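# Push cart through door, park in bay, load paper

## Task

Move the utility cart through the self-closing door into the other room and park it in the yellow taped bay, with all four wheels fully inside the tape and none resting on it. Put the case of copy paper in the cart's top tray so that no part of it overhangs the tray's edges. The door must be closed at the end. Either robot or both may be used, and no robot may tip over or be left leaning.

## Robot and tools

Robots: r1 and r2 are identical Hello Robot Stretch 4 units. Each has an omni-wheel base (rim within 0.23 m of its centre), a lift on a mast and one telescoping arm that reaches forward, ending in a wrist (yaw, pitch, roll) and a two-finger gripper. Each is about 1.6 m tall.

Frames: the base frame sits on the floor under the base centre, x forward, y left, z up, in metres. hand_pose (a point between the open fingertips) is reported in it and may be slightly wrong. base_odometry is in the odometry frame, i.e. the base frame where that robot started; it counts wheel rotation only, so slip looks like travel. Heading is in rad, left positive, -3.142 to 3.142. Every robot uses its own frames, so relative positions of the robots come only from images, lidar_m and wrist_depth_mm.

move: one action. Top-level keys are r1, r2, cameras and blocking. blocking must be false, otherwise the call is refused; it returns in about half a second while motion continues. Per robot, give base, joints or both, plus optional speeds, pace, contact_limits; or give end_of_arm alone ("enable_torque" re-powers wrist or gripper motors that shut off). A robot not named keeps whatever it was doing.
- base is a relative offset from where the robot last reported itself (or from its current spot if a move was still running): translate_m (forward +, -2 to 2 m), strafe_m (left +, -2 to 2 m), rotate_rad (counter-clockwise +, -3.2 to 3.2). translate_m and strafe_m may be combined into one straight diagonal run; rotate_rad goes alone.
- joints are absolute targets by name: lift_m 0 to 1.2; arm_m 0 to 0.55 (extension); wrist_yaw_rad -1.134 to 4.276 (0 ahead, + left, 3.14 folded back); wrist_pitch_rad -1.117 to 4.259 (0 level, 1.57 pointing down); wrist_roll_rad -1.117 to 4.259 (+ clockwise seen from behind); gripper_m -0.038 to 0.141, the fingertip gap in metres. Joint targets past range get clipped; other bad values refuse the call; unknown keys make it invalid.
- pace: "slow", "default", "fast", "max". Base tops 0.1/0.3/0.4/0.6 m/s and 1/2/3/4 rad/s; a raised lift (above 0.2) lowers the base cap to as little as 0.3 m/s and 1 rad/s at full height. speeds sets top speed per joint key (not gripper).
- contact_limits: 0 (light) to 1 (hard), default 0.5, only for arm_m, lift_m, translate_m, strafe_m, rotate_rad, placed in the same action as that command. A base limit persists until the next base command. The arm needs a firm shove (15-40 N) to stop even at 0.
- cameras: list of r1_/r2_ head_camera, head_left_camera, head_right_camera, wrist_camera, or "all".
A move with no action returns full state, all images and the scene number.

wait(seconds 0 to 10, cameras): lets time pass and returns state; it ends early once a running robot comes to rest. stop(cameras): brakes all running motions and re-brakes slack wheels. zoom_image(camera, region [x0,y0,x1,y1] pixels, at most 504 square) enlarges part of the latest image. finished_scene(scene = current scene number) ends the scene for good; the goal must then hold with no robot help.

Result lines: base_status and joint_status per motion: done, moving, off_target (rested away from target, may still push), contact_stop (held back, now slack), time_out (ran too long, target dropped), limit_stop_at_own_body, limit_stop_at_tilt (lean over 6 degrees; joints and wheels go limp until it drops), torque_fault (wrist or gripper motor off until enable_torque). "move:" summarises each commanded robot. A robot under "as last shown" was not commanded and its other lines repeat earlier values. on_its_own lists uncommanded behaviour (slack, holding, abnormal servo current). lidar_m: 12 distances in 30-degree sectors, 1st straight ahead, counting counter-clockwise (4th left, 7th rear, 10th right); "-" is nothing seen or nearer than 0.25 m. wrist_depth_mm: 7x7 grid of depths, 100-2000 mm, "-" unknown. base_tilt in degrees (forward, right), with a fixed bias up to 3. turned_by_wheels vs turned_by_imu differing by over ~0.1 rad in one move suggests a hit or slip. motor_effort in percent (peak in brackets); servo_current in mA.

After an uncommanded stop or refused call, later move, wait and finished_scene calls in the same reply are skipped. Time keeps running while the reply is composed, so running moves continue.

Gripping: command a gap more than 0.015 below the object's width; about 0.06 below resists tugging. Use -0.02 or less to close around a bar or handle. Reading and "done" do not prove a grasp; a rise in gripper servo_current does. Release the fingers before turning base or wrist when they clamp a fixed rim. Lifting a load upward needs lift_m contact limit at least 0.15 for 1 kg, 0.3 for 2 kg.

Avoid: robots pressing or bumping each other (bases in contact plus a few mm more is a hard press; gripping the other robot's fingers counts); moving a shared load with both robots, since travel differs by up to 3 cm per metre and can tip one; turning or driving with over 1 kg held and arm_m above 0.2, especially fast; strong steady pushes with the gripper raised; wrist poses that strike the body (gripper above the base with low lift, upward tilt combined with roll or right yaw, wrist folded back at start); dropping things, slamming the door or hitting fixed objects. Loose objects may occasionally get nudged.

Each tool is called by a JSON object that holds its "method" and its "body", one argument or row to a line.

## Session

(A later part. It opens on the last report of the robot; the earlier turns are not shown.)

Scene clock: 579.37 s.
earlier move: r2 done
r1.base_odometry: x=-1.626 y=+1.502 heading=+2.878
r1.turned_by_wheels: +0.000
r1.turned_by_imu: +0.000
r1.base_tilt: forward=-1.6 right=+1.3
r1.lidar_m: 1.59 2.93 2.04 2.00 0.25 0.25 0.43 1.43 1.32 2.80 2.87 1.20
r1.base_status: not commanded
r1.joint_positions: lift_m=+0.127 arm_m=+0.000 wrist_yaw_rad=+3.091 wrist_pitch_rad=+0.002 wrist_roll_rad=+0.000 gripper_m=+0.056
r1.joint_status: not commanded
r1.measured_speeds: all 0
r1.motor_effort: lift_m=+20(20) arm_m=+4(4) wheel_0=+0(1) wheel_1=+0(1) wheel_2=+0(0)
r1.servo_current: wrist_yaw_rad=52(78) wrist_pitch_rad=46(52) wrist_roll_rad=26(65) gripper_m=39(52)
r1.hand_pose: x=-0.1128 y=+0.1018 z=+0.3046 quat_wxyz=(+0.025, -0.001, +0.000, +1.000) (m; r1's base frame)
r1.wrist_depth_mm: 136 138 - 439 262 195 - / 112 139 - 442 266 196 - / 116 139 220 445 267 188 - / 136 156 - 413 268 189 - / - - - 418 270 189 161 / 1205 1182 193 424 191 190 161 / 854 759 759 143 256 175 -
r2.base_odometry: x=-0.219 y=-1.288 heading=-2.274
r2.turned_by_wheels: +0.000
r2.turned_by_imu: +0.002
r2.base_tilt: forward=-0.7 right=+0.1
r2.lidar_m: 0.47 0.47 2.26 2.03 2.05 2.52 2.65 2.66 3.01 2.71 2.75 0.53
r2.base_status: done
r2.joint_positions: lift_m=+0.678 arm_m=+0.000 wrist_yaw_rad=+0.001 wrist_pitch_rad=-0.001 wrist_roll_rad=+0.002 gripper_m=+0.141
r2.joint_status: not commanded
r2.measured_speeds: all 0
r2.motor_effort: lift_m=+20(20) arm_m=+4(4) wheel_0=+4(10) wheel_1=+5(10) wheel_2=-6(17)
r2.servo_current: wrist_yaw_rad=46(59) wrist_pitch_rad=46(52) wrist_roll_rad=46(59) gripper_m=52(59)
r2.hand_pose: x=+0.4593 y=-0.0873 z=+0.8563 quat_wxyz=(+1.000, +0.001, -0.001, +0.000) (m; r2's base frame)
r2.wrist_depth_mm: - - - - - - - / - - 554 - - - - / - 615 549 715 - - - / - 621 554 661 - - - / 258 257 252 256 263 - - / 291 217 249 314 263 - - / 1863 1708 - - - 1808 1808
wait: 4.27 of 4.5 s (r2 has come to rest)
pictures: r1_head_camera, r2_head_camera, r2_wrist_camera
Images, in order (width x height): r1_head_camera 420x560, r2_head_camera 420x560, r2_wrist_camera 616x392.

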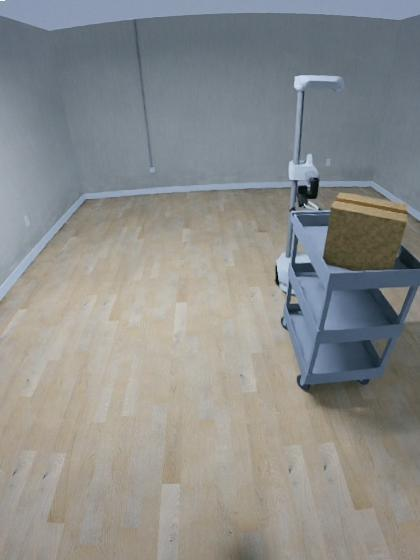

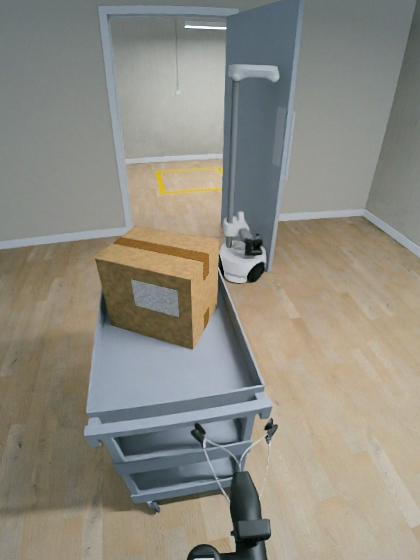

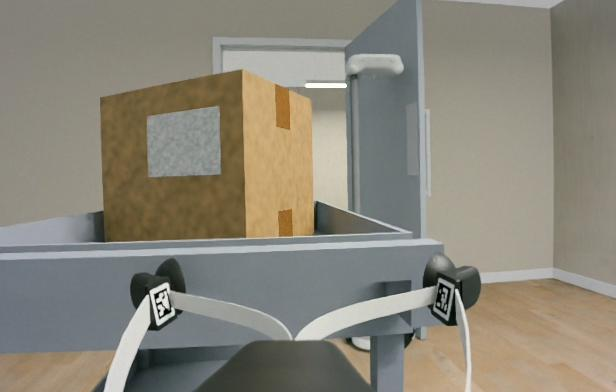

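{"method": "move", "body": {
  "blocking": false,
  "r2": {"base":{"translate_m":-0.08}}
}}

{"method": "wait", "body": {
  "seconds": 1
}}

{"method": "move", "body": {
  "blocking": false,
  "r2": {"base":{"strafe_m":0.25}}
}}

{"method": "wait", "body": {
  "seconds": 2
}}

{"method": "move", "body": {
  "blocking": false,
  "r2": {"base":{"translate_m":0.3},"pace":"slow"},
  "cameras": ["r2_wrist_camera"]
}}

{"method": "wait", "body": {
  "seconds": 4,
  "cameras": ["r1_head_camera","r2_head_camera","r2_wrist_camera"]
}}

Scene clock: 585.70 s.
move: r2 moving
r1: as last shown
r1.lidar_m: 1.63 2.93 2.05 1.98 0.25 0.25 0.41 1.44 1.30 2.80 2.86 1.17
r1.motor_effort: lift_m=+20(20) arm_m=+4(4) wheel_0=+0(1) wheel_1=+0(0) wheel_2=+0(0)
r1.servo_current: wrist_yaw_rad=59(65) wrist_pitch_rad=39(46) wrist_roll_rad=46(65) gripper_m=39(46)
r1.wrist_depth_mm: 136 138 - 442 263 195 - / 112 139 - 445 264 195 - / 116 139 220 445 266 188 - / 136 156 - 413 268 189 - / - - - 415 270 190 162 / 1205 1205 194 418 191 189 161 / 854 759 750 142 256 174 -
r2.base_odometry: x=-0.199 y=-1.265 heading=-2.274
r2.turned_by_wheels: +0.000
r2.turned_by_imu: +0.000
r2.base_tilt: forward=-0.6 right=+0.1
r2.lidar_m: 0.49 0.50 2.26 2.02 2.02 2.51 2.60 2.64 3.01 2.70 2.74 0.57
r2.base_status: translate_m moving
r2.joint_positions: lift_m=+0.678 arm_m=+0.000 wrist_yaw_rad=+0.001 wrist_pitch_rad=-0.001 wrist_roll_rad=+0.002 gripper_m=+0.141
r2.joint_status: not commanded
r2.measured_speeds: translate_m=-0.120 strafe_m=-0.001 rotate_rad=-0.005 lift_m=+0.000 arm_m=+0.000 wrist_yaw_rad=+0.000 wrist_pitch_rad=+0.000 wrist_roll_rad=+0.000
r2.motor_effort: lift_m=+20(20) arm_m=+4(4) wheel_0=-8(10) wheel_1=-7(8) wheel_2=+12(12)
r2.servo_current: wrist_yaw_rad=52(52) wrist_pitch_rad=39(52) wrist_roll_rad=52(59) gripper_m=52(52)
r2.hand_pose: x=+0.4593 y=-0.0873 z=+0.8563 quat_wxyz=(+1.000, +0.001, -0.001, +0.000) (m; r2's base frame)
r2.wrist_depth_mm: - - - - - - - / - - 585 - - - - / - 654 564 732 - - - / - 647 569 683 - - - / 262 266 274 282 287 - - / 315 216 332 338 290 - - / 1808 1921 - - 1756 1756 1756
pictures: none

Scene clock: 586.63 s.
earlier move: r2 done
r1.base_odometry: x=-1.626 y=+1.502 heading=+2.878
r1.turned_by_wheels: +0.000
r1.turned_by_imu: +0.000
r1.base_tilt: forward=-1.6 right=+1.3
r1.lidar_m: 1.61 2.96 2.04 2.00 0.25 0.25 0.43 1.42 1.32 2.79 2.88 1.19
r1.base_status: not commanded
r1.joint_positions: lift_m=+0.127 arm_m=+0.000 wrist_yaw_rad=+3.091 wrist_pitch_rad=+0.002 wrist_roll_rad=+0.000 gripper_m=+0.056
r1.joint_status: not commanded
r1.measured_speeds: all 0
r1.motor_effort: lift_m=+20(20) arm_m=+4(4) wheel_0=+0(1) wheel_1=+0(1) wheel_2=+0(0)
r1.servo_current: wrist_yaw_rad=46(72) wrist_pitch_rad=46(52) wrist_roll_rad=33(65) gripper_m=39(46)
r1.hand_pose: x=-0.1128 y=+0.1018 z=+0.3046 quat_wxyz=(+0.025, -0.001, +0.000, +1.000) (m; r1's base frame)
r1.wrist_depth_mm: 136 138 - 436 263 194 - / 112 139 - 445 266 195 - / 116 139 220 449 267 189 - / 137 156 - 413 268 189 - / - - - 415 270 190 161 / 1182 1229 194 421 192 190 161 / 842 750 750 143 255 174 -
r2.base_odometry: x=-0.167 y=-1.228 heading=-2.274
r2.turned_by_wheels: +0.000
r2.turned_by_imu: +0.000
r2.base_tilt: forward=-0.7 right=+0.1
r2.lidar_m: 0.54 0.54 2.22 2.03 1.98 2.51 2.55 2.61 3.02 2.72 2.78 0.58
r2.base_status: done
r2.joint_positions: lift_m=+0.678 arm_m=+0.000 wrist_yaw_rad=+0.001 wrist_pitch_rad=-0.001 wrist_roll_rad=+0.002 gripper_m=+0.141
r2.joint_status: not commanded
r2.measured_speeds: all 0
r2.motor_effort: lift_m=+20(20) arm_m=+4(4) wheel_0=-3(10) wheel_1=-3(8) wheel_2=+2(14)
r2.servo_current: wrist_yaw_rad=39(59) wrist_pitch_rad=39(52) wrist_roll_rad=46(59) gripper_m=46(59)
r2.hand_pose: x=+0.4593 y=-0.0873 z=+0.8563 quat_wxyz=(+1.000, +0.001, -0.001, +0.000) (m; r2's base frame)
r2.wrist_depth_mm: - - - - - - - / - - - - - - - / - 707 627 788 - - - / - 723 627 741 - - - / 315 319 327 389 343 - - / 368 217 216 166 342 - - / 1921 1708 - - 1863 1756 1808
wait: 0.93 of 1 s (r2 has come to rest)
pictures: none

Scene clock: 587.13 s.
move: r2 moving
r1: as last shown
r1.lidar_m: 1.62 2.93 2.06 1.98 0.25 0.25 0.41 1.40 1.30 2.79 2.85 1.17
r1.servo_current: wrist_yaw_rad=33(65) wrist_pitch_rad=46(46) wrist_roll_rad=46(59) gripper_m=39(46)
r1.wrist_depth_mm: 137 138 - 436 262 193 - / 112 139 - 442 265 196 - / 116 139 220 445 266 188 - / 136 156 - 415 268 189 - / - - - 415 268 189 161 / 1205 1182 193 415 191 190 161 / 854 741 759 143 255 174 -
r2.base_odometry: x=-0.140 y=-1.251 heading=-2.274
r2.turned_by_wheels: +0.000
r2.turned_by_imu: +0.000
r2.base_tilt: forward=-0.6 right=+0.1
r2.lidar_m: 0.53 0.53 2.16 1.99 2.02 2.47 2.55 2.59 3.03 2.75 2.78 0.57
r2.base_status: strafe_m moving
r2.joint_positions: lift_m=+0.678 arm_m=+0.000 wrist_yaw_rad=+0.001 wrist_pitch_rad=-0.001 wrist_roll_rad=+0.002 gripper_m=+0.141
r2.joint_status: not commanded
r2.measured_speeds: translate_m=+0.001 strafe_m=+0.142 rotate_rad=-0.007 lift_m=+0.000 arm_m=+0.000 wrist_yaw_rad=+0.000 wrist_pitch_rad=+0.000 wrist_roll_rad=+0.000
r2.motor_effort: lift_m=+20(20) arm_m=+4(4) wheel_0=-12(12) wheel_1=+10(12) wheel_2=-1(2)
r2.servo_current: wrist_yaw_rad=46(52) wrist_pitch_rad=39(46) wrist_roll_rad=46(59) gripper_m=46(59)
r2.hand_pose: x=+0.4593 y=-0.0873 z=+0.8563 quat_wxyz=(+1.000, +0.001, -0.001, +0.000) (m; r2's base frame)
r2.wrist_depth_mm: - - - - - - - / - - - - - - - / - - 640 732 - - - / - - 647 732 - - - / 317 312 324 384 342 - - / 364 217 217 166 345 - - / 1708 1808 - - - 1808 1756
pictures: none

Scene clock: 588.80 s.
earlier move: r2 done
r1.base_odometry: x=-1.626 y=+1.502 heading=+2.878
r1.turned_by_wheels: +0.000
r1.turned_by_imu: +0.000
r1.base_tilt: forward=-1.6 right=+1.3
r1.lidar_m: 1.61 2.93 2.07 1.99 0.25 0.25 0.45 1.40 1.32 2.78 2.85 1.19
r1.base_status: not commanded
r1.joint_positions: lift_m=+0.127 arm_m=+0.000 wrist_yaw_rad=+3.091 wrist_pitch_rad=+0.002 wrist_roll_rad=+0.000 gripper_m=+0.056
r1.joint_status: not commanded
r1.measured_speeds: all 0
r1.motor_effort: lift_m=+20(20) arm_m=+4(4) wheel_0=+0(1) wheel_1=+0(1) wheel_2=+0(0)
r1.servo_current: wrist_yaw_rad=59(65) wrist_pitch_rad=46(46) wrist_roll_rad=26(59) gripper_m=39(46)
r1.hand_pose: x=-0.1128 y=+0.1018 z=+0.3046 quat_wxyz=(+0.025, -0.001, +0.000, +1.000) (m; r1's base frame)
r1.wrist_depth_mm: 136 138 - 439 262 194 - / 112 138 - 442 264 195 - / 116 139 220 445 267 188 - / 136 156 - 413 270 189 - / - - - 415 270 190 162 / 1205 1182 193 421 191 190 162 / 866 750 759 143 254 175 -
r2.base_odometry: x=+0.024 y=-1.389 heading=-2.274
r2.turned_by_wheels: +0.000
r2.turned_by_imu: +0.000
r2.base_tilt: forward=-0.7 right=+0.0
r2.lidar_m: 0.51 3.06 1.94 1.76 1.79 2.23 2.60 2.65 3.23 2.96 2.99 0.53
r2.base_status: done
r2.joint_positions: lift_m=+0.678 arm_m=+0.000 wrist_yaw_rad=+0.001 wrist_pitch_rad=-0.001 wrist_roll_rad=+0.002 gripper_m=+0.141
r2.joint_status: not commanded
r2.measured_speeds: all 0
r2.motor_effort: lift_m=+20(20) arm_m=+4(5) wheel_0=+0(12) wheel_1=+1(12) wheel_2=+0(2)
r2.servo_current: wrist_yaw_rad=46(52) wrist_pitch_rad=39(46) wrist_roll_rad=46(59) gripper_m=52(59)
r2.hand_pose: x=+0.4593 y=-0.0873 z=+0.8563 quat_wxyz=(+1.000, +0.001, -0.001, +0.000) (m; r2's base frame)
r2.wrist_depth_mm: - - - - - - - / - - - - - - - / - - - 668 609 - - / - - - 668 609 - - / - - 298 298 306 317 322 / - - 291 353 364 379 - / 1921 1863 1661 - - 1756 1661
wait: 1.67 of 2 s (r2 has come to rest)
pictures: none

Scene clock: 589.30 s.
move: r2 moving
r1: as last shown
r1.base_tilt: forward=-1.6 right=+1.2
r1.lidar_m: 1.62 2.94 2.04 2.00 0.26 0.25 0.42 1.41 1.29 2.79 2.85 1.19
r1.motor_effort: lift_m=+20(20) arm_m=+4(4) wheel_0=-1(1) wheel_1=+0(1) wheel_2=+0(0)
r1.servo_current: wrist_yaw_rad=46(65) wrist_pitch_rad=46(46) wrist_roll_rad=46(59) gripper_m=39(46)
r1.wrist_depth_mm: 136 138 - 445 263 193 - / 112 139 - 439 265 195 - / 116 139 220 445 268 187 - / 137 155 - 413 268 189 - / - - - 418 268 190 161 / 1205 1229 194 418 191 190 162 / 866 759 759 143 255 174 -
r2.base_odometry: x=+0.016 y=-1.399 heading=-2.274
r2.turned_by_wheels: +0.000
r2.turned_by_imu: +0.000
r2.base_tilt: forward=-0.7 right=+0.1
r2.lidar_m: 0.50 3.07 1.95 1.76 1.78 2.20 2.60 2.60 3.23 2.96 3.00 0.51
r2.base_status: translate_m moving
r2.joint_positions: lift_m=+0.678 arm_m=+0.000 wrist_yaw_rad=+0.001 wrist_pitch_rad=-0.001 wrist_roll_rad=+0.002 gripper_m=+0.141
r2.joint_status: not commanded
r2.measured_speeds: translate_m=+0.048 strafe_m=+0.000 rotate_rad=+0.000 lift_m=+0.000 arm_m=+0.000 wrist_yaw_rad=+0.000 wrist_pitch_rad=+0.000 wrist_roll_rad=+0.000
r2.motor_effort: lift_m=+20(20) arm_m=+4(4) wheel_0=+5(8) wheel_1=+6(6) wheel_2=-8(9)
r2.servo_current: wrist_yaw_rad=46(59) wrist_pitch_rad=46(46) wrist_roll_rad=52(52) gripper_m=52(52)
r2.hand_pose: x=+0.4593 y=-0.0873 z=+0.8563 quat_wxyz=(+1.000, +0.001, -0.001, +0.000) (m; r2's base frame)
r2.wrist_depth_mm: - - - - - - - / - - - - 691 - - / - - - 647 597 - - / - - - 661 603 - - / - - 282 290 294 303 319 / - - 336 343 351 368 - / 1921 1808 1618 - - 1756 1863
pictures: r2_wrist_camera
Images, in order (width x height): r2_wrist_camera 616x392.

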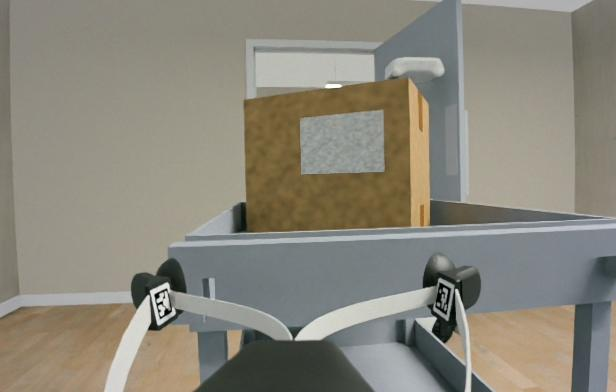

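Scene clock: 593.07 s.
earlier move: r2 done
r1.base_odometry: x=-1.626 y=+1.502 heading=+2.878
r1.turned_by_wheels: +0.000
r1.turned_by_imu: +0.000
r1.base_tilt: forward=-1.6 right=+1.3
r1.lidar_m: 4.86 2.93 2.07 1.99 0.25 0.25 0.41 1.42 1.32 2.81 1.24 1.04
r1.base_status: not commanded
r1.joint_positions: lift_m=+0.127 arm_m=+0.000 wrist_yaw_rad=+3.091 wrist_pitch_rad=+0.002 wrist_roll_rad=+0.000 gripper_m=+0.056
r1.joint_status: not commanded
r1.measured_speeds: all 0
r1.motor_effort: lift_m=+20(20) arm_m=+4(4) wheel_0=+0(1) wheel_1=+0(1) wheel_2=+0(0)
r1.servo_current: wrist_yaw_rad=52(72) wrist_pitch_rad=46(52) wrist_roll_rad=52(72) gripper_m=33(52)
r1.hand_pose: x=-0.1128 y=+0.1018 z=+0.3046 quat_wxyz=(+0.025, -0.001, +0.000, +1.000) (m; r1's base frame)
r1.wrist_depth_mm: 136 138 - 439 263 193 - / 112 138 - 442 265 195 - / 116 139 220 445 265 188 - / 136 156 - 413 268 189 - / - - - 418 270 190 162 / 1229 1182 193 421 191 190 161 / 842 741 759 143 255 175 -
r2.base_odometry: x=-0.170 y=-1.618 heading=-2.274
r2.turned_by_wheels: +0.000
r2.turned_by_imu: +0.001
r2.base_tilt: forward=-0.6 right=+0.1
r2.lidar_m: 0.46 0.48 2.00 1.81 1.87 2.26 2.91 2.92 3.24 2.92 2.95 0.52
r2.base_status: done
r2.joint_positions: lift_m=+0.678 arm_m=+0.000 wrist_yaw_rad=+0.000 wrist_pitch_rad=-0.001 wrist_roll_rad=+0.002 gripper_m=+0.141
r2.joint_status: not commanded
r2.measured_speeds: all 0
r2.motor_effort: lift_m=+20(20) arm_m=+4(5) wheel_0=+3(12) wheel_1=+4(10) wheel_2=-7(14)
r2.servo_current: wrist_yaw_rad=39(59) wrist_pitch_rad=33(46) wrist_roll_rad=39(59) gripper_m=52(59)
r2.hand_pose: x=+0.4593 y=-0.0874 z=+0.8563 quat_wxyz=(+1.000, +0.001, -0.001, +0.000) (m; r2's base frame)
r2.wrist_depth_mm: - - - - - - - / - - - 549 - - - / - - 597 544 - - - / - - 597 554 1863 - - / 258 256 251 245 240 237 - / 307 216 217 242 239 238 - / 1808 1808 - - - 309 1808
wait: 3.77 of 4 s (r2 has come to rest)
pictures: r1_head_camera, r2_head_camera, r2_wrist_camera
Images, in order (width x height): r1_head_camera 420x560, r2_head_camera 420x560, r2_wrist_camera 616x392.

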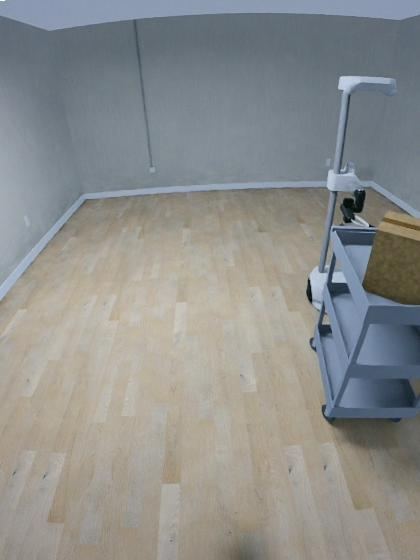

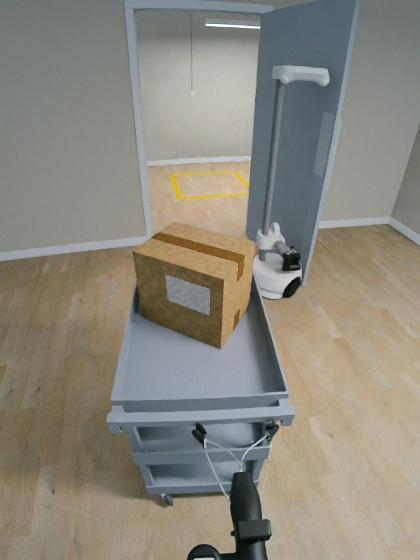

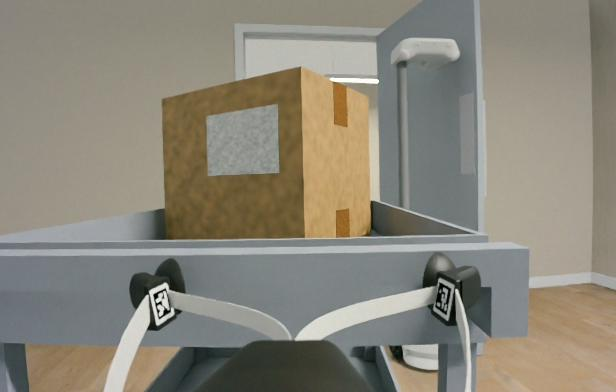

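{"method": "move", "body": {
  "blocking": false,
  "r2": {"base":{"translate_m":-0.25},"pace":"fast"}
}}

{"method": "wait", "body": {
  "seconds": 1.6
}}

{"method": "move", "body": {
  "blocking": false,
  "r2": {"base":{"rotate_rad":0.18}}
}}

{"method": "wait", "body": {
  "seconds": 1
}}

{"method": "move", "body": {
  "blocking": false,
  "r2": {"base":{"strafe_m":0.83},"pace":"fast"}
}}

{"method": "wait", "body": {
  "seconds": 3.3
}}

{"method": "move", "body": {
  "blocking": false,
  "r2": {"base":{"translate_m":1.27},"pace":"fast"}
}}

{"method": "wait", "body": {
  "seconds": 4.6
}}

{"method": "move", "body": {
  "blocking": false,
  "r2": {"base":{"rotate_rad":-1.57}},
  "cameras": ["r2_head_camera"]
}}

{"method": "wait", "body": {
  "seconds": 3
}}

{"method": "wait", "body": {
  "seconds": 0.4,
  "cameras": ["r1_head_camera","r2_head_camera","r2_wrist_camera"]
}}

Scene clock: 623.97 s.
move: r2 moving
r1: as last shown
r1.base_tilt: forward=-1.6 right=+1.2
r1.lidar_m: 4.86 2.94 2.04 1.99 0.25 0.25 0.43 1.43 1.32 2.79 1.22 1.05
r1.motor_effort: lift_m=+20(20) arm_m=+4(4) wheel_0=+0(1) wheel_1=+0(0) wheel_2=+0(0)
r1.servo_current: wrist_yaw_rad=59(59) wrist_pitch_rad=39(46) wrist_roll_rad=52(59) gripper_m=46(46)
r1.wrist_depth_mm: 136 138 - 439 262 194 - / 112 139 - 442 265 195 - / 116 139 220 442 267 189 - / 136 156 - 413 268 189 - / - - - 415 270 189 161 / 1205 1229 194 421 191 190 162 / 854 759 750 143 256 174 -
r2.base_odometry: x=-0.140 y=-1.582 heading=-2.274
r2.turned_by_wheels: +0.000
r2.turned_by_imu: +0.000
r2.base_tilt: forward=-0.6 right=+0.0
r2.lidar_m: 0.49 0.52 2.02 1.82 1.85 2.25 2.85 2.86 3.23 2.92 2.96 0.53
r2.base_status: translate_m moving
r2.joint_positions: lift_m=+0.678 arm_m=+0.000 wrist_yaw_rad=+0.000 wrist_pitch_rad=-0.001 wrist_roll_rad=+0.002 gripper_m=+0.141
r2.joint_status: not commanded
r2.measured_speeds: translate_m=-0.186 strafe_m=+0.000 rotate_rad=+0.003 lift_m=+0.000 arm_m=+0.000 wrist_yaw_rad=+0.000 wrist_pitch_rad=+0.000 wrist_roll_rad=+0.000
r2.motor_effort: lift_m=+20(20) arm_m=+4(4) wheel_0=-7(11) wheel_1=-7(9) wheel_2=+14(15)
r2.servo_current: wrist_yaw_rad=39(52) wrist_pitch_rad=46(46) wrist_roll_rad=46(59) gripper_m=46(59)
r2.hand_pose: x=+0.4593 y=-0.0874 z=+0.8563 quat_wxyz=(+1.000, +0.001, -0.001, +0.000) (m; r2's base frame)
r2.wrist_depth_mm: - - - - - - - / - - - 668 - - - / - - 661 591 - - - / - - 661 597 - - - / 293 289 297 283 283 281 - / 353 217 347 343 342 204 - / 379 1808 - - 1756 1708 1808
pictures: none

Scene clock: 625.40 s.
earlier move: r2 done
r1.base_odometry: x=-1.626 y=+1.502 heading=+2.878
r1.turned_by_wheels: +0.000
r1.turned_by_imu: +0.000
r1.base_tilt: forward=-1.6 right=+1.3
r1.lidar_m: 4.85 2.92 2.03 1.99 0.28 0.25 0.45 1.42 1.31 2.80 1.25 1.04
r1.base_status: not commanded
r1.joint_positions: lift_m=+0.127 arm_m=+0.000 wrist_yaw_rad=+3.091 wrist_pitch_rad=+0.002 wrist_roll_rad=+0.000 gripper_m=+0.056
r1.joint_status: not commanded
r1.measured_speeds: all 0
r1.motor_effort: lift_m=+20(20) arm_m=+4(4) wheel_0=-1(1) wheel_1=+0(1) wheel_2=+0(0)
r1.servo_current: wrist_yaw_rad=46(59) wrist_pitch_rad=46(52) wrist_roll_rad=59(65) gripper_m=39(46)
r1.hand_pose: x=-0.1128 y=+0.1018 z=+0.3046 quat_wxyz=(+0.025, -0.001, +0.000, +1.000) (m; r1's base frame)
r1.wrist_depth_mm: 136 138 - 436 263 193 - / 112 139 - 445 265 195 - / 116 139 220 445 268 189 - / 136 156 - 413 270 190 - / - - - 415 270 190 161 / 1182 1205 194 421 191 190 161 / 866 759 750 143 255 175 -
r2.base_odometry: x=-0.009 y=-1.427 heading=-2.274
r2.turned_by_wheels: +0.000
r2.turned_by_imu: +0.000
r2.base_tilt: forward=-0.7 right=+0.1
r2.lidar_m: 0.70 0.77 1.99 1.77 1.80 2.21 2.65 2.69 3.26 2.94 3.00 0.77
r2.base_status: done
r2.joint_positions: lift_m=+0.678 arm_m=+0.000 wrist_yaw_rad=+0.000 wrist_pitch_rad=-0.001 wrist_roll_rad=+0.002 gripper_m=+0.141
r2.joint_status: not commanded
r2.measured_speeds: all 0
r2.motor_effort: lift_m=+20(20) arm_m=+4(4) wheel_0=-2(12) wheel_1=-2(11) wheel_2=+0(16)
r2.servo_current: wrist_yaw_rad=52(59) wrist_pitch_rad=33(46) wrist_roll_rad=46(59) gripper_m=46(59)
r2.hand_pose: x=+0.4593 y=-0.0874 z=+0.8563 quat_wxyz=(+1.000, +0.001, -0.001, +0.000) (m; r2's base frame)
r2.wrist_depth_mm: - - - - - - - / - - - - - - - / - - 891 798 - - - / - - 891 809 - - - / - 500 549 549 549 - - / - - 197 - 554 - - / 1863 1863 - - - 1808 1808
wait: 1.43 of 1.6 s (r2 has come to rest)
pictures: none

Scene clock: 625.90 s.
move: r2 moving
r1: as last shown
r1.lidar_m: 4.86 2.94 2.03 1.98 0.25 0.25 0.43 1.41 1.31 2.81 1.24 1.04
r1.motor_effort: lift_m=+20(20) arm_m=+4(4) wheel_0=+0(1) wheel_1=+0(0) wheel_2=+0(0)
r1.servo_current: wrist_yaw_rad=39(52) wrist_pitch_rad=39(52) wrist_roll_rad=39(59) gripper_m=39(46)
r1.wrist_depth_mm: 136 138 - 442 262 194 - / 112 139 - 449 264 196 - / 116 139 220 445 267 189 - / 136 156 - 415 268 189 - / - - - 415 270 189 161 / 1205 1182 193 418 190 190 161 / 854 750 759 143 256 175 -
r2.base_odometry: x=-0.008 y=-1.427 heading=-2.104
r2.turned_by_wheels: +0.170
r2.turned_by_imu: +0.166
r2.base_tilt: forward=-0.7 right=+0.1
r2.lidar_m: 0.69 2.54 1.86 1.78 1.79 2.57 2.66 2.78 3.10 2.96 3.11 0.71
r2.base_status: rotate_rad moving
r2.joint_positions: lift_m=+0.678 arm_m=+0.000 wrist_yaw_rad=+0.000 wrist_pitch_rad=-0.001 wrist_roll_rad=+0.002 gripper_m=+0.141
r2.joint_status: not commanded
r2.measured_speeds: translate_m=-0.001 strafe_m=+0.000 rotate_rad=+0.226 lift_m=+0.000 arm_m=+0.000 wrist_yaw_rad=+0.000 wrist_pitch_rad=+0.000 wrist_roll_rad=+0.000
r2.motor_effort: lift_m=+20(20) arm_m=+4(4) wheel_0=-1(8) wheel_1=-3(9) wheel_2=-5(12)
r2.servo_current: wrist_yaw_rad=52(52) wrist_pitch_rad=39(46) wrist_roll_rad=39(52) gripper_m=46(52)
r2.hand_pose: x=+0.4593 y=-0.0874 z=+0.8563 quat_wxyz=(+1.000, +0.001, -0.001, +0.000) (m; r2's base frame)
r2.wrist_depth_mm: - - - - - - - / - - - - - - - / - - - 878 778 - - / - - - 854 768 - - / - - 569 539 512 452 - / - - 585 - 211 204 - / 1983 1808 1808 - - 820 1863
pictures: none

Scene clock: 626.30 s.
earlier move: r2 done
r1.base_odometry: x=-1.626 y=+1.502 heading=+2.878
r1.turned_by_wheels: +0.000
r1.turned_by_imu: +0.000
r1.base_tilt: forward=-1.6 right=+1.3
r1.lidar_m: 4.84 2.91 2.04 1.99 0.25 0.25 0.41 1.43 1.31 2.80 1.22 1.04
r1.base_status: not commanded
r1.joint_positions: lift_m=+0.127 arm_m=+0.000 wrist_yaw_rad=+3.091 wrist_pitch_rad=+0.002 wrist_roll_rad=+0.000 gripper_m=+0.056
r1.joint_status: not commanded
r1.measured_speeds: all 0
r1.motor_effort: lift_m=+20(20) arm_m=+4(4) wheel_0=+0(1) wheel_1=+0(0) wheel_2=+0(0)
r1.servo_current: wrist_yaw_rad=39(59) wrist_pitch_rad=46(52) wrist_roll_rad=59(59) gripper_m=39(46)
r1.hand_pose: x=-0.1128 y=+0.1018 z=+0.3046 quat_wxyz=(+0.025, -0.001, +0.000, +1.000) (m; r1's base frame)
r1.wrist_depth_mm: 136 138 - 436 263 193 - / 112 139 - 445 264 195 - / 116 139 220 449 266 189 - / 136 156 - 415 268 189 - / - - - 418 270 190 161 / 1182 1229 193 418 190 190 161 / 854 759 759 143 255 175 -
r2.base_odometry: x=-0.009 y=-1.427 heading=-2.095
r2.turned_by_wheels: +0.009
r2.turned_by_imu: +0.009
r2.base_tilt: forward=-0.7 right=+0.0
r2.lidar_m: 0.70 2.52 1.84 1.77 1.82 2.63 2.64 2.76 3.10 2.95 3.10 0.70
r2.base_status: done
r2.joint_positions: lift_m=+0.678 arm_m=+0.000 wrist_yaw_rad=+0.000 wrist_pitch_rad=-0.001 wrist_roll_rad=+0.002 gripper_m=+0.141
r2.joint_status: not commanded
r2.measured_speeds: all 0
r2.motor_effort: lift_m=+20(20) arm_m=+4(4) wheel_0=-3(8) wheel_1=-2(9) wheel_2=-3(12)
r2.servo_current: wrist_yaw_rad=46(52) wrist_pitch_rad=46(46) wrist_roll_rad=46(65) gripper_m=52(52)
r2.hand_pose: x=+0.4593 y=-0.0874 z=+0.8563 quat_wxyz=(+1.000, +0.001, -0.001, +0.000) (m; r2's base frame)
r2.wrist_depth_mm: - - - - - - - / - - - - - - - / - - - 891 778 - - / - - - 878 759 - - / - - 564 549 512 477 - / - - 585 1138 199 189 - / 1983 1808 1708 - - 778 1756
wait: 0.40 of 1 s (r2 has come to rest)
pictures: none

Scene clock: 626.80 s.
move: r2 moving
r1: as last shown
r1.base_tilt: forward=-1.6 right=+1.2
r1.lidar_m: 4.85 2.96 2.05 1.99 0.25 0.25 0.44 1.38 1.30 2.80 1.23 1.03
r1.servo_current: wrist_yaw_rad=59(59) wrist_pitch_rad=39(46) wrist_roll_rad=39(59) gripper_m=46(46)
r1.wrist_depth_mm: 136 138 - 439 262 194 - / 112 138 - 445 265 196 - / 116 139 220 445 267 189 - / 136 156 - 413 267 189 - / - - - 415 268 190 161 / 1205 1229 193 421 191 190 162 / 842 750 759 142 255 175 -
r2.base_odometry: x=+0.039 y=-1.455 heading=-2.095
r2.turned_by_wheels: +0.000
r2.turned_by_imu: +0.000
r2.base_tilt: forward=-0.7 right=+0.0
r2.lidar_m: 0.69 2.44 1.79 1.72 1.79 2.53 2.67 2.76 3.12 3.00 3.15 0.72
r2.base_status: strafe_m moving
r2.joint_positions: lift_m=+0.678 arm_m=+0.000 wrist_yaw_rad=+0.000 wrist_pitch_rad=-0.001 wrist_roll_rad=+0.002 gripper_m=+0.141
r2.joint_status: not commanded
r2.measured_speeds: translate_m=+0.000 strafe_m=+0.213 rotate_rad=+0.002 lift_m=+0.000 arm_m=+0.000 wrist_yaw_rad=+0.000 wrist_pitch_rad=+0.000 wrist_roll_rad=+0.000
r2.motor_effort: lift_m=+20(20) arm_m=+4(4) wheel_0=-14(14) wheel_1=+13(14) wheel_2=+0(3)
r2.servo_current: wrist_yaw_rad=46(52) wrist_pitch_rad=33(46) wrist_roll_rad=46(59) gripper_m=52(59)
r2.hand_pose: x=+0.4593 y=-0.0874 z=+0.8563 quat_wxyz=(+1.000, +0.001, -0.001, +0.000) (m; r2's base frame)
r2.wrist_depth_mm: - - - - - - - / - - - - - - - / - - - 931 768 - - / - - - 917 778 866 - / - - - 554 530 496 455 / - - 580 1138 199 203 - / 1983 1808 1808 - - 960 1708
pictures: none

Scene clock: 629.57 s.
earlier move: r2 done
r1.base_odometry: x=-1.626 y=+1.502 heading=+2.878
r1.turned_by_wheels: +0.000
r1.turned_by_imu: +0.000
r1.base_tilt: forward=-1.6 right=+1.3
r1.lidar_m: 4.85 2.92 2.06 1.96 0.27 0.25 0.42 1.39 1.32 2.80 1.20 1.04
r1.base_status: not commanded
r1.joint_positions: lift_m=+0.127 arm_m=+0.000 wrist_yaw_rad=+3.091 wrist_pitch_rad=+0.002 wrist_roll_rad=+0.000 gripper_m=+0.056
r1.joint_status: not commanded
r1.measured_speeds: all 0
r1.motor_effort: lift_m=+20(20) arm_m=+4(4) wheel_0=+0(1) wheel_1=+0(1) wheel_2=+0(0)
r1.servo_current: wrist_yaw_rad=26(65) wrist_pitch_rad=33(52) wrist_roll_rad=46(72) gripper_m=46(46)
r1.hand_pose: x=-0.1128 y=+0.1018 z=+0.3046 quat_wxyz=(+0.025, -0.001, +0.000, +1.000) (m; r1's base frame)
r1.wrist_depth_mm: 136 138 - 442 262 193 - / 112 139 - 442 264 196 - / 116 139 220 449 267 188 - / 136 156 - 413 268 189 - / - - - 415 270 189 161 / 1229 1205 193 421 191 190 160 / 854 750 750 143 255 174 -
r2.base_odometry: x=+0.710 y=-1.843 heading=-2.095
r2.turned_by_wheels: +0.000
r2.turned_by_imu: +0.000
r2.base_tilt: forward=-0.7 right=+0.0
r2.lidar_m: 3.18 1.35 1.00 0.95 0.99 1.33 2.65 2.77 3.79 3.79 1.05 1.04
r2.base_status: done
r2.joint_positions: lift_m=+0.678 arm_m=+0.000 wrist_yaw_rad=+0.000 wrist_pitch_rad=-0.001 wrist_roll_rad=+0.002 gripper_m=+0.141
r2.joint_status: not commanded
r2.measured_speeds: all 0
r2.motor_effort: lift_m=+20(20) arm_m=+4(4) wheel_0=+0(15) wheel_1=+0(16) wheel_2=+0(3)
r2.servo_current: wrist_yaw_rad=46(59) wrist_pitch_rad=39(46) wrist_roll_rad=39(59) gripper_m=46(59)
r2.hand_pose: x=+0.4593 y=-0.0874 z=+0.8563 quat_wxyz=(+1.000, +0.001, -0.001, +0.000) (m; r2's base frame)
r2.wrist_depth_mm: - - - - - - - / - - - - - - - / - - - - - - - / - - - - - - - / - - - - - - - / - 192 - - - - - / - 1808 1983 - 1921 1756 1808
wait: 2.77 of 3.3 s (r2 has come to rest)
pictures: none

Scene clock: 630.07 s.
move: r2 moving
r1: as last shown
r1.lidar_m: 4.85 2.93 2.05 1.98 0.25 0.25 0.40 1.44 1.31 2.80 1.22 1.03
r1.motor_effort: lift_m=+20(20) arm_m=+4(4) wheel_0=+1(1) wheel_1=+0(1) wheel_2=+0(0)
r1.servo_current: wrist_yaw_rad=46(72) wrist_pitch_rad=46(46) wrist_roll_rad=59(72) gripper_m=39(46)
r1.wrist_depth_mm: 136 138 - 436 263 194 - / 112 138 - 442 265 195 - / 116 139 220 445 266 189 - / 137 156 - 413 267 190 - / - - - 415 268 189 161 / 1182 1205 193 418 191 190 162 / 842 759 750 143 257 174 -
r2.base_odometry: x=+0.686 y=-1.884 heading=-2.095
r2.turned_by_wheels: +0.000
r2.turned_by_imu: +0.000
r2.base_tilt: forward=-0.7 right=+0.1
r2.lidar_m: 3.10 1.35 0.99 0.94 1.00 1.38 2.70 2.80 3.90 3.79 1.03 1.06
r2.base_status: translate_m moving
r2.joint_positions: lift_m=+0.678 arm_m=+0.000 wrist_yaw_rad=+0.000 wrist_pitch_rad=-0.001 wrist_roll_rad=+0.002 gripper_m=+0.141
r2.joint_status: not commanded
r2.measured_speeds: translate_m=+0.184 strafe_m=+0.000 rotate_rad=-0.004 lift_m=+0.000 arm_m=+0.000 wrist_yaw_rad=+0.000 wrist_pitch_rad=+0.000 wrist_roll_rad=+0.000
r2.motor_effort: lift_m=+20(20) arm_m=+4(4) wheel_0=+10(11) wheel_1=+9(9) wheel_2=-13(15)
r2.servo_current: wrist_yaw_rad=46(59) wrist_pitch_rad=39(46) wrist_roll_rad=39(52) gripper_m=52(52)
r2.hand_pose: x=+0.4593 y=-0.0874 z=+0.8563 quat_wxyz=(+1.000, +0.001, -0.001, +0.000) (m; r2's base frame)
r2.wrist_depth_mm: - - - - - - - / - - - - - - - / - - - - - - - / - - - - - - - / - - - - - - - / - 193 - - - - - / - 1808 1921 - 1921 1808 1863
pictures: none

Scene clock: 634.10 s.
earlier move: r2 done
r1.base_odometry: x=-1.626 y=+1.502 heading=+2.878
r1.turned_by_wheels: +0.000
r1.turned_by_imu: +0.000
r1.base_tilt: forward=-1.6 right=+1.3
r1.lidar_m: 4.84 2.92 2.05 1.97 0.26 0.25 0.45 1.42 1.30 2.80 1.24 1.03
r1.base_status: not commanded
r1.joint_positions: lift_m=+0.127 arm_m=+0.000 wrist_yaw_rad=+3.091 wrist_pitch_rad=+0.002 wrist_roll_rad=+0.000 gripper_m=+0.056
r1.joint_status: not commanded
r1.measured_speeds: all 0
r1.motor_effort: lift_m=+20(20) arm_m=+4(4) wheel_0=+0(1) wheel_1=+0(1) wheel_2=+0(0)
r1.servo_current: wrist_yaw_rad=46(72) wrist_pitch_rad=39(52) wrist_roll_rad=46(72) gripper_m=46(46)
r1.hand_pose: x=-0.1128 y=+0.1018 z=+0.3046 quat_wxyz=(+0.025, -0.001, +0.000, +1.000) (m; r1's base frame)
r1.wrist_depth_mm: 136 138 - 439 262 194 - / 112 139 - 436 265 195 - / 116 139 220 445 266 188 - / 136 156 - 413 268 189 - / - - - 415 268 190 161 / 1205 1205 194 421 191 190 162 / 842 768 759 143 256 175 -
r2.base_odometry: x=+0.074 y=-2.942 heading=-2.095
r2.turned_by_wheels: +0.000
r2.turned_by_imu: +0.002
r2.base_tilt: forward=-0.6 right=+0.0
r2.lidar_m: 1.89 1.33 0.96 0.93 0.98 1.37 3.99 4.07 0.81 0.79 1.89 1.98
r2.base_status: done
r2.joint_positions: lift_m=+0.678 arm_m=+0.000 wrist_yaw_rad=+0.000 wrist_pitch_rad=-0.001 wrist_roll_rad=+0.002 gripper_m=+0.141
r2.joint_status: not commanded
r2.measured_speeds: all 0
r2.motor_effort: lift_m=+20(20) arm_m=+4(4) wheel_0=+1(11) wheel_1=+2(10) wheel_2=+0(17)
r2.servo_current: wrist_yaw_rad=39(59) wrist_pitch_rad=39(46) wrist_roll_rad=33(65) gripper_m=46(59)
r2.hand_pose: x=+0.4593 y=-0.0874 z=+0.8563 quat_wxyz=(+1.000, +0.001, -0.001, +0.000) (m; r2's base frame)
r2.wrist_depth_mm: - - - - - - - / - 1708 - - - - - / - 1661 - - - - - / - 1708 - - - - - / - 1618 - - - - - / - 218 - 158 187 189 - / - - - - - - 1863
wait: 4.03 of 4.6 s (r2 has come to rest)
pictures: none

Scene clock: 634.60 s.
move: r2 moving
r1: as last shown
r1.lidar_m: 4.84 2.92 2.04 1.99 0.26 0.25 0.44 1.43 1.33 2.80 1.24 1.04
r1.motor_effort: lift_m=+20(20) arm_m=+4(4) wheel_0=+0(1) wheel_1=+0(0) wheel_2=+0(0)
r1.servo_current: wrist_yaw_rad=52(65) wrist_pitch_rad=39(52) wrist_roll_rad=52(59) gripper_m=46(46)
r1.wrist_depth_mm: 136 139 - 439 263 194 - / 112 139 - 445 264 195 - / 116 139 220 445 266 189 - / 136 156 - 418 267 189 - / - - - 418 270 190 161 / 1205 1205 195 418 190 190 162 / 866 750 750 143 254 174 -
r2.base_odometry: x=+0.074 y=-2.942 heading=-2.346
r2.turned_by_wheels: -0.252
r2.turned_by_imu: -0.244
r2.base_tilt: forward=-0.7 right=+0.1
r2.lidar_m: 1.91 1.82 1.08 0.93 0.94 1.10 1.93 3.91 0.86 0.79 0.81 1.97
r2.base_status: rotate_rad moving
r2.joint_positions: lift_m=+0.678 arm_m=+0.000 wrist_yaw_rad=+0.000 wrist_pitch_rad=-0.001 wrist_roll_rad=+0.002 gripper_m=+0.141
r2.joint_status: not commanded
r2.measured_speeds: translate_m=+0.002 strafe_m=+0.000 rotate_rad=-0.972 lift_m=+0.000 arm_m=+0.000 wrist_yaw_rad=+0.000 wrist_pitch_rad=+0.000 wrist_roll_rad=+0.000
r2.motor_effort: lift_m=+20(20) arm_m=+4(5) wheel_0=+8(14) wheel_1=+10(10) wheel_2=+11(12)
r2.servo_current: wrist_yaw_rad=39(59) wrist_pitch_rad=39(46) wrist_roll_rad=59(59) gripper_m=59(59)
r2.hand_pose: x=+0.4593 y=-0.0874 z=+0.8563 quat_wxyz=(+1.000, +0.001, -0.001, +0.000) (m; r2's base frame)
r2.wrist_depth_mm: - - - - - - - / - - - - - - - / - - - - - - - / - - - - - - - / - - - - - - - / - 189 - 157 196 - - / - - - - - 1756 1863
pictures: r2_head_camera
Images, in order (width x height): r2_head_camera 420x560.

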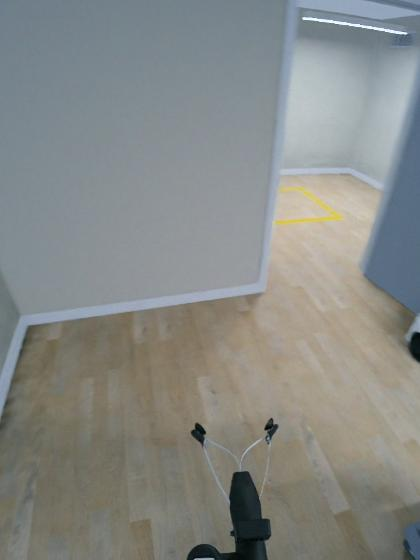

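Scene clock: 636.17 s.
earlier move: r2 done
r1.base_odometry: x=-1.626 y=+1.502 heading=+2.878
r1.turned_by_wheels: +0.000
r1.turned_by_imu: +0.000
r1.base_tilt: forward=-1.6 right=+1.3
r1.lidar_m: 4.86 2.95 2.06 1.97 0.25 0.25 0.42 1.40 1.32 2.80 1.23 1.04
r1.base_status: not commanded
r1.joint_positions: lift_m=+0.127 arm_m=+0.000 wrist_yaw_rad=+3.091 wrist_pitch_rad=+0.002 wrist_roll_rad=+0.000 gripper_m=+0.056
r1.joint_status: not commanded
r1.measured_speeds: all 0
r1.motor_effort: lift_m=+20(20) arm_m=+4(4) wheel_0=-1(1) wheel_1=+0(1) wheel_2=+0(0)
r1.servo_current: wrist_yaw_rad=52(91) wrist_pitch_rad=39(52) wrist_roll_rad=39(78) gripper_m=39(46)
r1.hand_pose: x=-0.1128 y=+0.1018 z=+0.3046 quat_wxyz=(+0.025, -0.001, +0.000, +1.000) (m; r1's base frame)
r1.wrist_depth_mm: 136 138 - 439 262 194 - / 112 139 - 442 264 195 - / 116 139 220 445 267 188 - / 136 156 - 415 270 189 - / - - - 415 268 190 161 / 1205 1182 193 418 191 190 162 / 854 750 750 143 255 174 -
r2.base_odometry: x=+0.074 y=-2.942 heading=+2.619
r2.turned_by_wheels: -1.317
r2.turned_by_imu: -1.282
r2.base_tilt: forward=-0.7 right=+0.1
r2.lidar_m: 0.80 1.89 1.99 1.90 1.30 0.98 0.92 0.99 1.40 3.90 4.10 0.80
r2.base_status: done
r2.joint_positions: lift_m=+0.678 arm_m=+0.000 wrist_yaw_rad=+0.000 wrist_pitch_rad=-0.001 wrist_roll_rad=+0.002 gripper_m=+0.141
r2.joint_status: not commanded
r2.measured_speeds: all 0
r2.motor_effort: lift_m=+20(20) arm_m=+4(5) wheel_0=+4(14) wheel_1=+5(11) wheel_2=+4(12)
r2.servo_current: wrist_yaw_rad=46(59) wrist_pitch_rad=33(46) wrist_roll_rad=52(59) gripper_m=46(59)
r2.hand_pose: x=+0.4593 y=-0.0874 z=+0.8563 quat_wxyz=(+1.000, +0.001, -0.001, +0.000) (m; r2's base frame)
r2.wrist_depth_mm: - - - - - - - / - - - - - - - / - - - 634 768 - - / - - - 615 741 - - / - - - 580 544 517 496 / - 204 946 - 199 204 - / 1708 1618 1808 - - - 512
wait: 1.57 of 3 s (r2 has come to rest)
pictures: none

Scene clock: 636.57 s.
r1.base_odometry: x=-1.626 y=+1.502 heading=+2.878
r1.turned_by_wheels: +0.000
r1.turned_by_imu: +0.000
r1.base_tilt: forward=-1.6 right=+1.3
r1.lidar_m: 4.85 2.93 2.04 1.98 0.25 0.25 0.43 1.41 1.34 2.80 1.25 1.03
r1.base_status: not commanded
r1.joint_positions: lift_m=+0.127 arm_m=+0.000 wrist_yaw_rad=+3.091 wrist_pitch_rad=+0.002 wrist_roll_rad=+0.000 gripper_m=+0.056
r1.joint_status: not commanded
r1.measured_speeds: all 0
r1.motor_effort: lift_m=+20(20) arm_m=+4(4) wheel_0=+0(1) wheel_1=+0(1) wheel_2=+0(0)
r1.servo_current: wrist_yaw_rad=52(91) wrist_pitch_rad=33(52) wrist_roll_rad=46(78) gripper_m=39(46)
r1.hand_pose: x=-0.1128 y=+0.1018 z=+0.3046 quat_wxyz=(+0.025, -0.001, +0.000, +1.000) (m; r1's base frame)
r1.wrist_depth_mm: 136 138 - 436 262 194 - / 112 138 - 445 265 196 - / 116 139 220 445 266 187 - / 136 156 - 415 268 189 - / - - - 415 268 190 161 / 1229 1205 193 421 191 190 161 / 854 768 750 143 255 175 -
r2.base_odometry: x=+0.074 y=-2.942 heading=+2.619
r2.turned_by_wheels: +0.000
r2.turned_by_imu: +0.000
r2.base_tilt: forward=-0.7 right=+0.1
r2.lidar_m: 0.80 1.88 1.96 1.89 1.33 0.98 0.94 0.97 1.37 3.90 4.12 0.80
r2.base_status: done
r2.joint_positions: lift_m=+0.678 arm_m=+0.000 wrist_yaw_rad=+0.000 wrist_pitch_rad=-0.001 wrist_roll_rad=+0.002 gripper_m=+0.141
r2.joint_status: not commanded
r2.measured_speeds: all 0
r2.motor_effort: lift_m=+20(20) arm_m=+4(5) wheel_0=+4(14) wheel_1=+4(11) wheel_2=+5(12)
r2.servo_current: wrist_yaw_rad=52(59) wrist_pitch_rad=33(46) wrist_roll_rad=46(59) gripper_m=52(59)
r2.hand_pose: x=+0.4593 y=-0.0874 z=+0.8563 quat_wxyz=(+1.000, +0.001, -0.001, +0.000) (m; r2's base frame)
r2.wrist_depth_mm: - - - - - - - / - - - - - - - / - - - 634 768 - - / - - - 621 750 - - / - - - 580 549 512 496 / - 203 946 - 199 203 - / 1708 1618 1808 - - - 512
wait: 0.40 s; at rest by 0.27 s
pictures: r1_head_camera, r2_head_camera, r2_wrist_camera
Images, in order (width x height): r1_head_camera 420x560, r2_head_camera 420x560, r2_wrist_camera 616x392.

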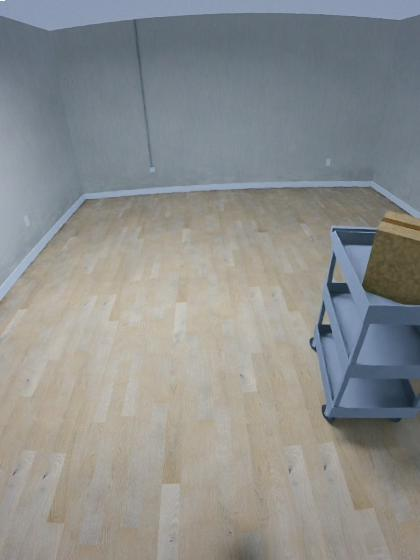

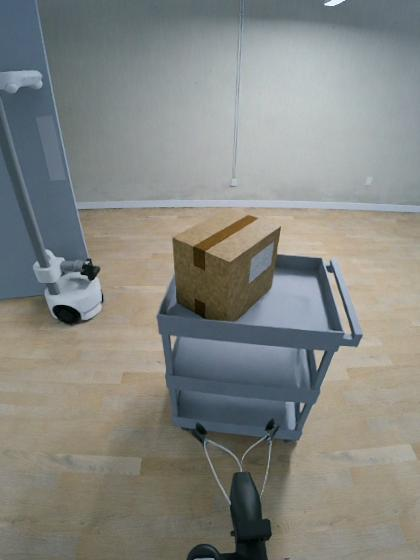

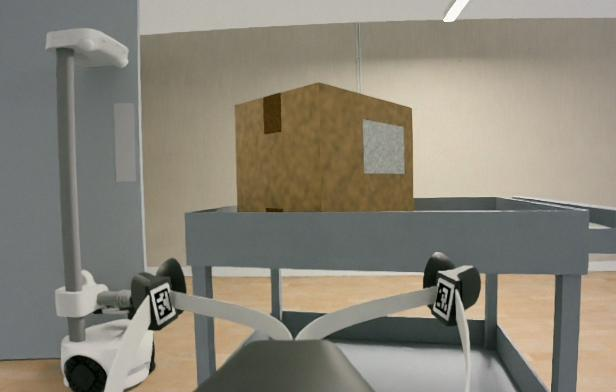

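{"method": "move", "body": {
  "blocking": false,
  "r2": {"base":{"translate_m":0.54,"strafe_m":-0.05},"pace":"slow"}
}}

{"method": "wait", "body": {
  "seconds": 6.5,
  "cameras": ["r1_head_camera","r2_head_camera","r2_wrist_camera"]
}}

Scene clock: 646.07 s.
move: r2 moving
r1: as last shown
r1.lidar_m: 4.86 2.95 2.05 1.98 0.25 0.25 0.41 1.41 1.31 2.81 1.24 1.06
r1.motor_effort: lift_m=+20(20) arm_m=+4(4) wheel_0=+0(1) wheel_1=+0(0) wheel_2=+0(0)
r1.servo_current: wrist_yaw_rad=52(59) wrist_pitch_rad=46(52) wrist_roll_rad=33(65) gripper_m=39(46)
r1.wrist_depth_mm: 136 138 - 439 263 193 - / 112 139 - 445 265 195 - / 115 139 220 445 267 188 - / 137 156 - 413 268 189 - / - - - 418 268 189 161 / 1229 1182 193 418 191 190 161 / 842 759 759 143 256 175 -
r2.base_odometry: x=+0.064 y=-2.935 heading=+2.620
r2.turned_by_wheels: +0.000
r2.turned_by_imu: +0.001
r2.base_tilt: forward=-0.7 right=+0.1
r2.lidar_m: 0.79 1.89 1.97 1.90 1.34 1.01 0.95 1.01 1.41 3.91 4.10 0.80
r2.base_status: translate_m moving; strafe_m moving
r2.joint_positions: lift_m=+0.678 arm_m=+0.000 wrist_yaw_rad=+0.000 wrist_pitch_rad=-0.001 wrist_roll_rad=+0.002 gripper_m=+0.141
r2.joint_status: not commanded
r2.measured_speeds: translate_m=+0.049 strafe_m=-0.004 rotate_rad=+0.001 lift_m=+0.000 arm_m=+0.000 wrist_yaw_rad=+0.000 wrist_pitch_rad=+0.000 wrist_roll_rad=+0.000
r2.motor_effort: lift_m=+20(20) arm_m=+4(4) wheel_0=+7(11) wheel_1=+4(8) wheel_2=-8(10)
r2.servo_current: wrist_yaw_rad=52(52) wrist_pitch_rad=46(46) wrist_roll_rad=52(59) gripper_m=52(52)
r2.hand_pose: x=+0.4593 y=-0.0874 z=+0.8563 quat_wxyz=(+1.000, +0.001, -0.001, +0.000) (m; r2's base frame)
r2.wrist_depth_mm: - - - - - - - / 1537 - - - - - - / 1576 - - 621 759 - - / - - - 615 723 - - / - - 627 569 539 512 488 / - 219 946 - 198 204 - / 1708 1618 1708 - - - 512
pictures: none

Scene clock: 652.27 s.
earlier move: r2 done
r1.base_odometry: x=-1.626 y=+1.502 heading=+2.878
r1.turned_by_wheels: +0.000
r1.turned_by_imu: +0.000
r1.base_tilt: forward=-1.6 right=+1.3
r1.lidar_m: 1.10 2.94 2.05 1.98 0.25 0.25 0.44 1.43 1.30 2.79 1.45 0.85
r1.base_status: not commanded
r1.joint_positions: lift_m=+0.127 arm_m=+0.000 wrist_yaw_rad=+3.091 wrist_pitch_rad=+0.002 wrist_roll_rad=+0.000 gripper_m=+0.056
r1.joint_status: not commanded
r1.measured_speeds: all 0
r1.motor_effort: lift_m=+20(20) arm_m=+4(4) wheel_0=-1(1) wheel_1=+0(1) wheel_2=+0(0)
r1.servo_current: wrist_yaw_rad=46(72) wrist_pitch_rad=39(52) wrist_roll_rad=39(65) gripper_m=39(52)
r1.hand_pose: x=-0.1128 y=+0.1018 z=+0.3046 quat_wxyz=(+0.025, -0.001, +0.000, +1.000) (m; r1's base frame)
r1.wrist_depth_mm: 136 138 - 439 262 194 - / 112 139 - 442 266 195 - / 116 139 220 449 267 189 - / 137 156 - 410 268 189 - / - - - 415 268 190 161 / 1205 1205 193 421 191 190 161 / 842 750 741 143 255 175 -
r2.base_odometry: x=-0.368 y=-2.630 heading=+2.620
r2.turned_by_wheels: +0.000
r2.turned_by_imu: +0.001
r2.base_tilt: forward=-0.8 right=+0.1
r2.lidar_m: 0.44 0.45 2.09 1.94 2.04 1.54 1.45 1.57 2.16 3.83 4.08 0.54
r2.base_status: done
r2.joint_positions: lift_m=+0.678 arm_m=+0.000 wrist_yaw_rad=-0.002 wrist_pitch_rad=-0.001 wrist_roll_rad=+0.002 gripper_m=+0.141
r2.joint_status: not commanded
r2.measured_speeds: all 0
r2.motor_effort: lift_m=+20(20) arm_m=+4(4) wheel_0=+5(12) wheel_1=+4(8) wheel_2=-7(16)
r2.servo_current: wrist_yaw_rad=52(65) wrist_pitch_rad=46(46) wrist_roll_rad=46(65) gripper_m=46(59)
r2.hand_pose: x=+0.4591 y=-0.0881 z=+0.8563 quat_wxyz=(+1.000, +0.001, -0.001, -0.001) (m; r2's base frame)
r2.wrist_depth_mm: 357 336 307 355 - - - / 359 334 309 355 - - - / 1366 336 310 351 - - - / 1336 342 312 351 - - - / 229 334 258 272 285 309 327 / 228 215 251 266 278 307 327 / 228 238 250 - - 1756 1808
wait: 6.20 of 6.5 s (r2 has come to rest)
pictures: r1_head_camera, r2_head_camera, r2_wrist_camera
Images, in order (width x height): r1_head_camera 420x560, r2_head_camera 420x560, r2_wrist_camera 616x392.

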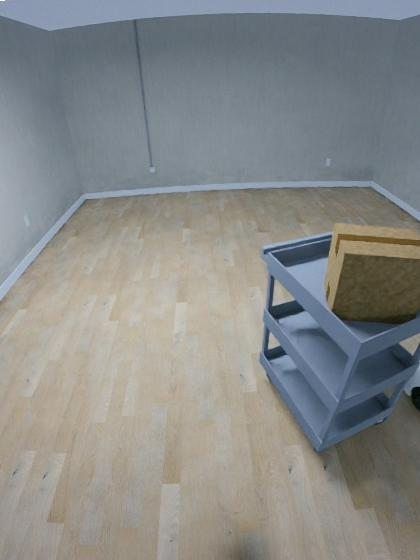

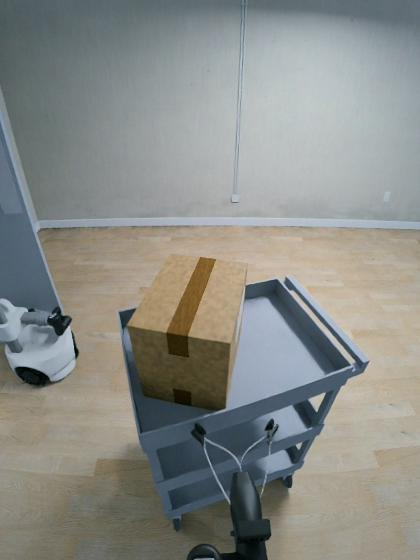

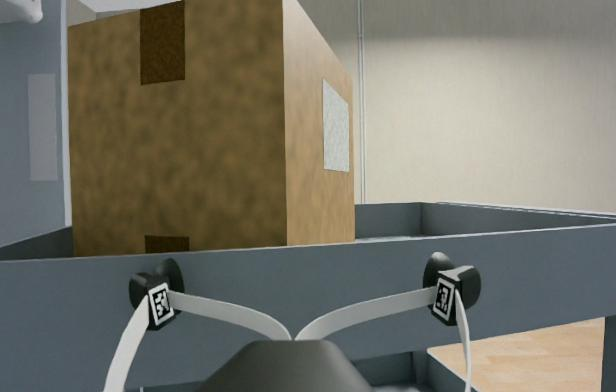

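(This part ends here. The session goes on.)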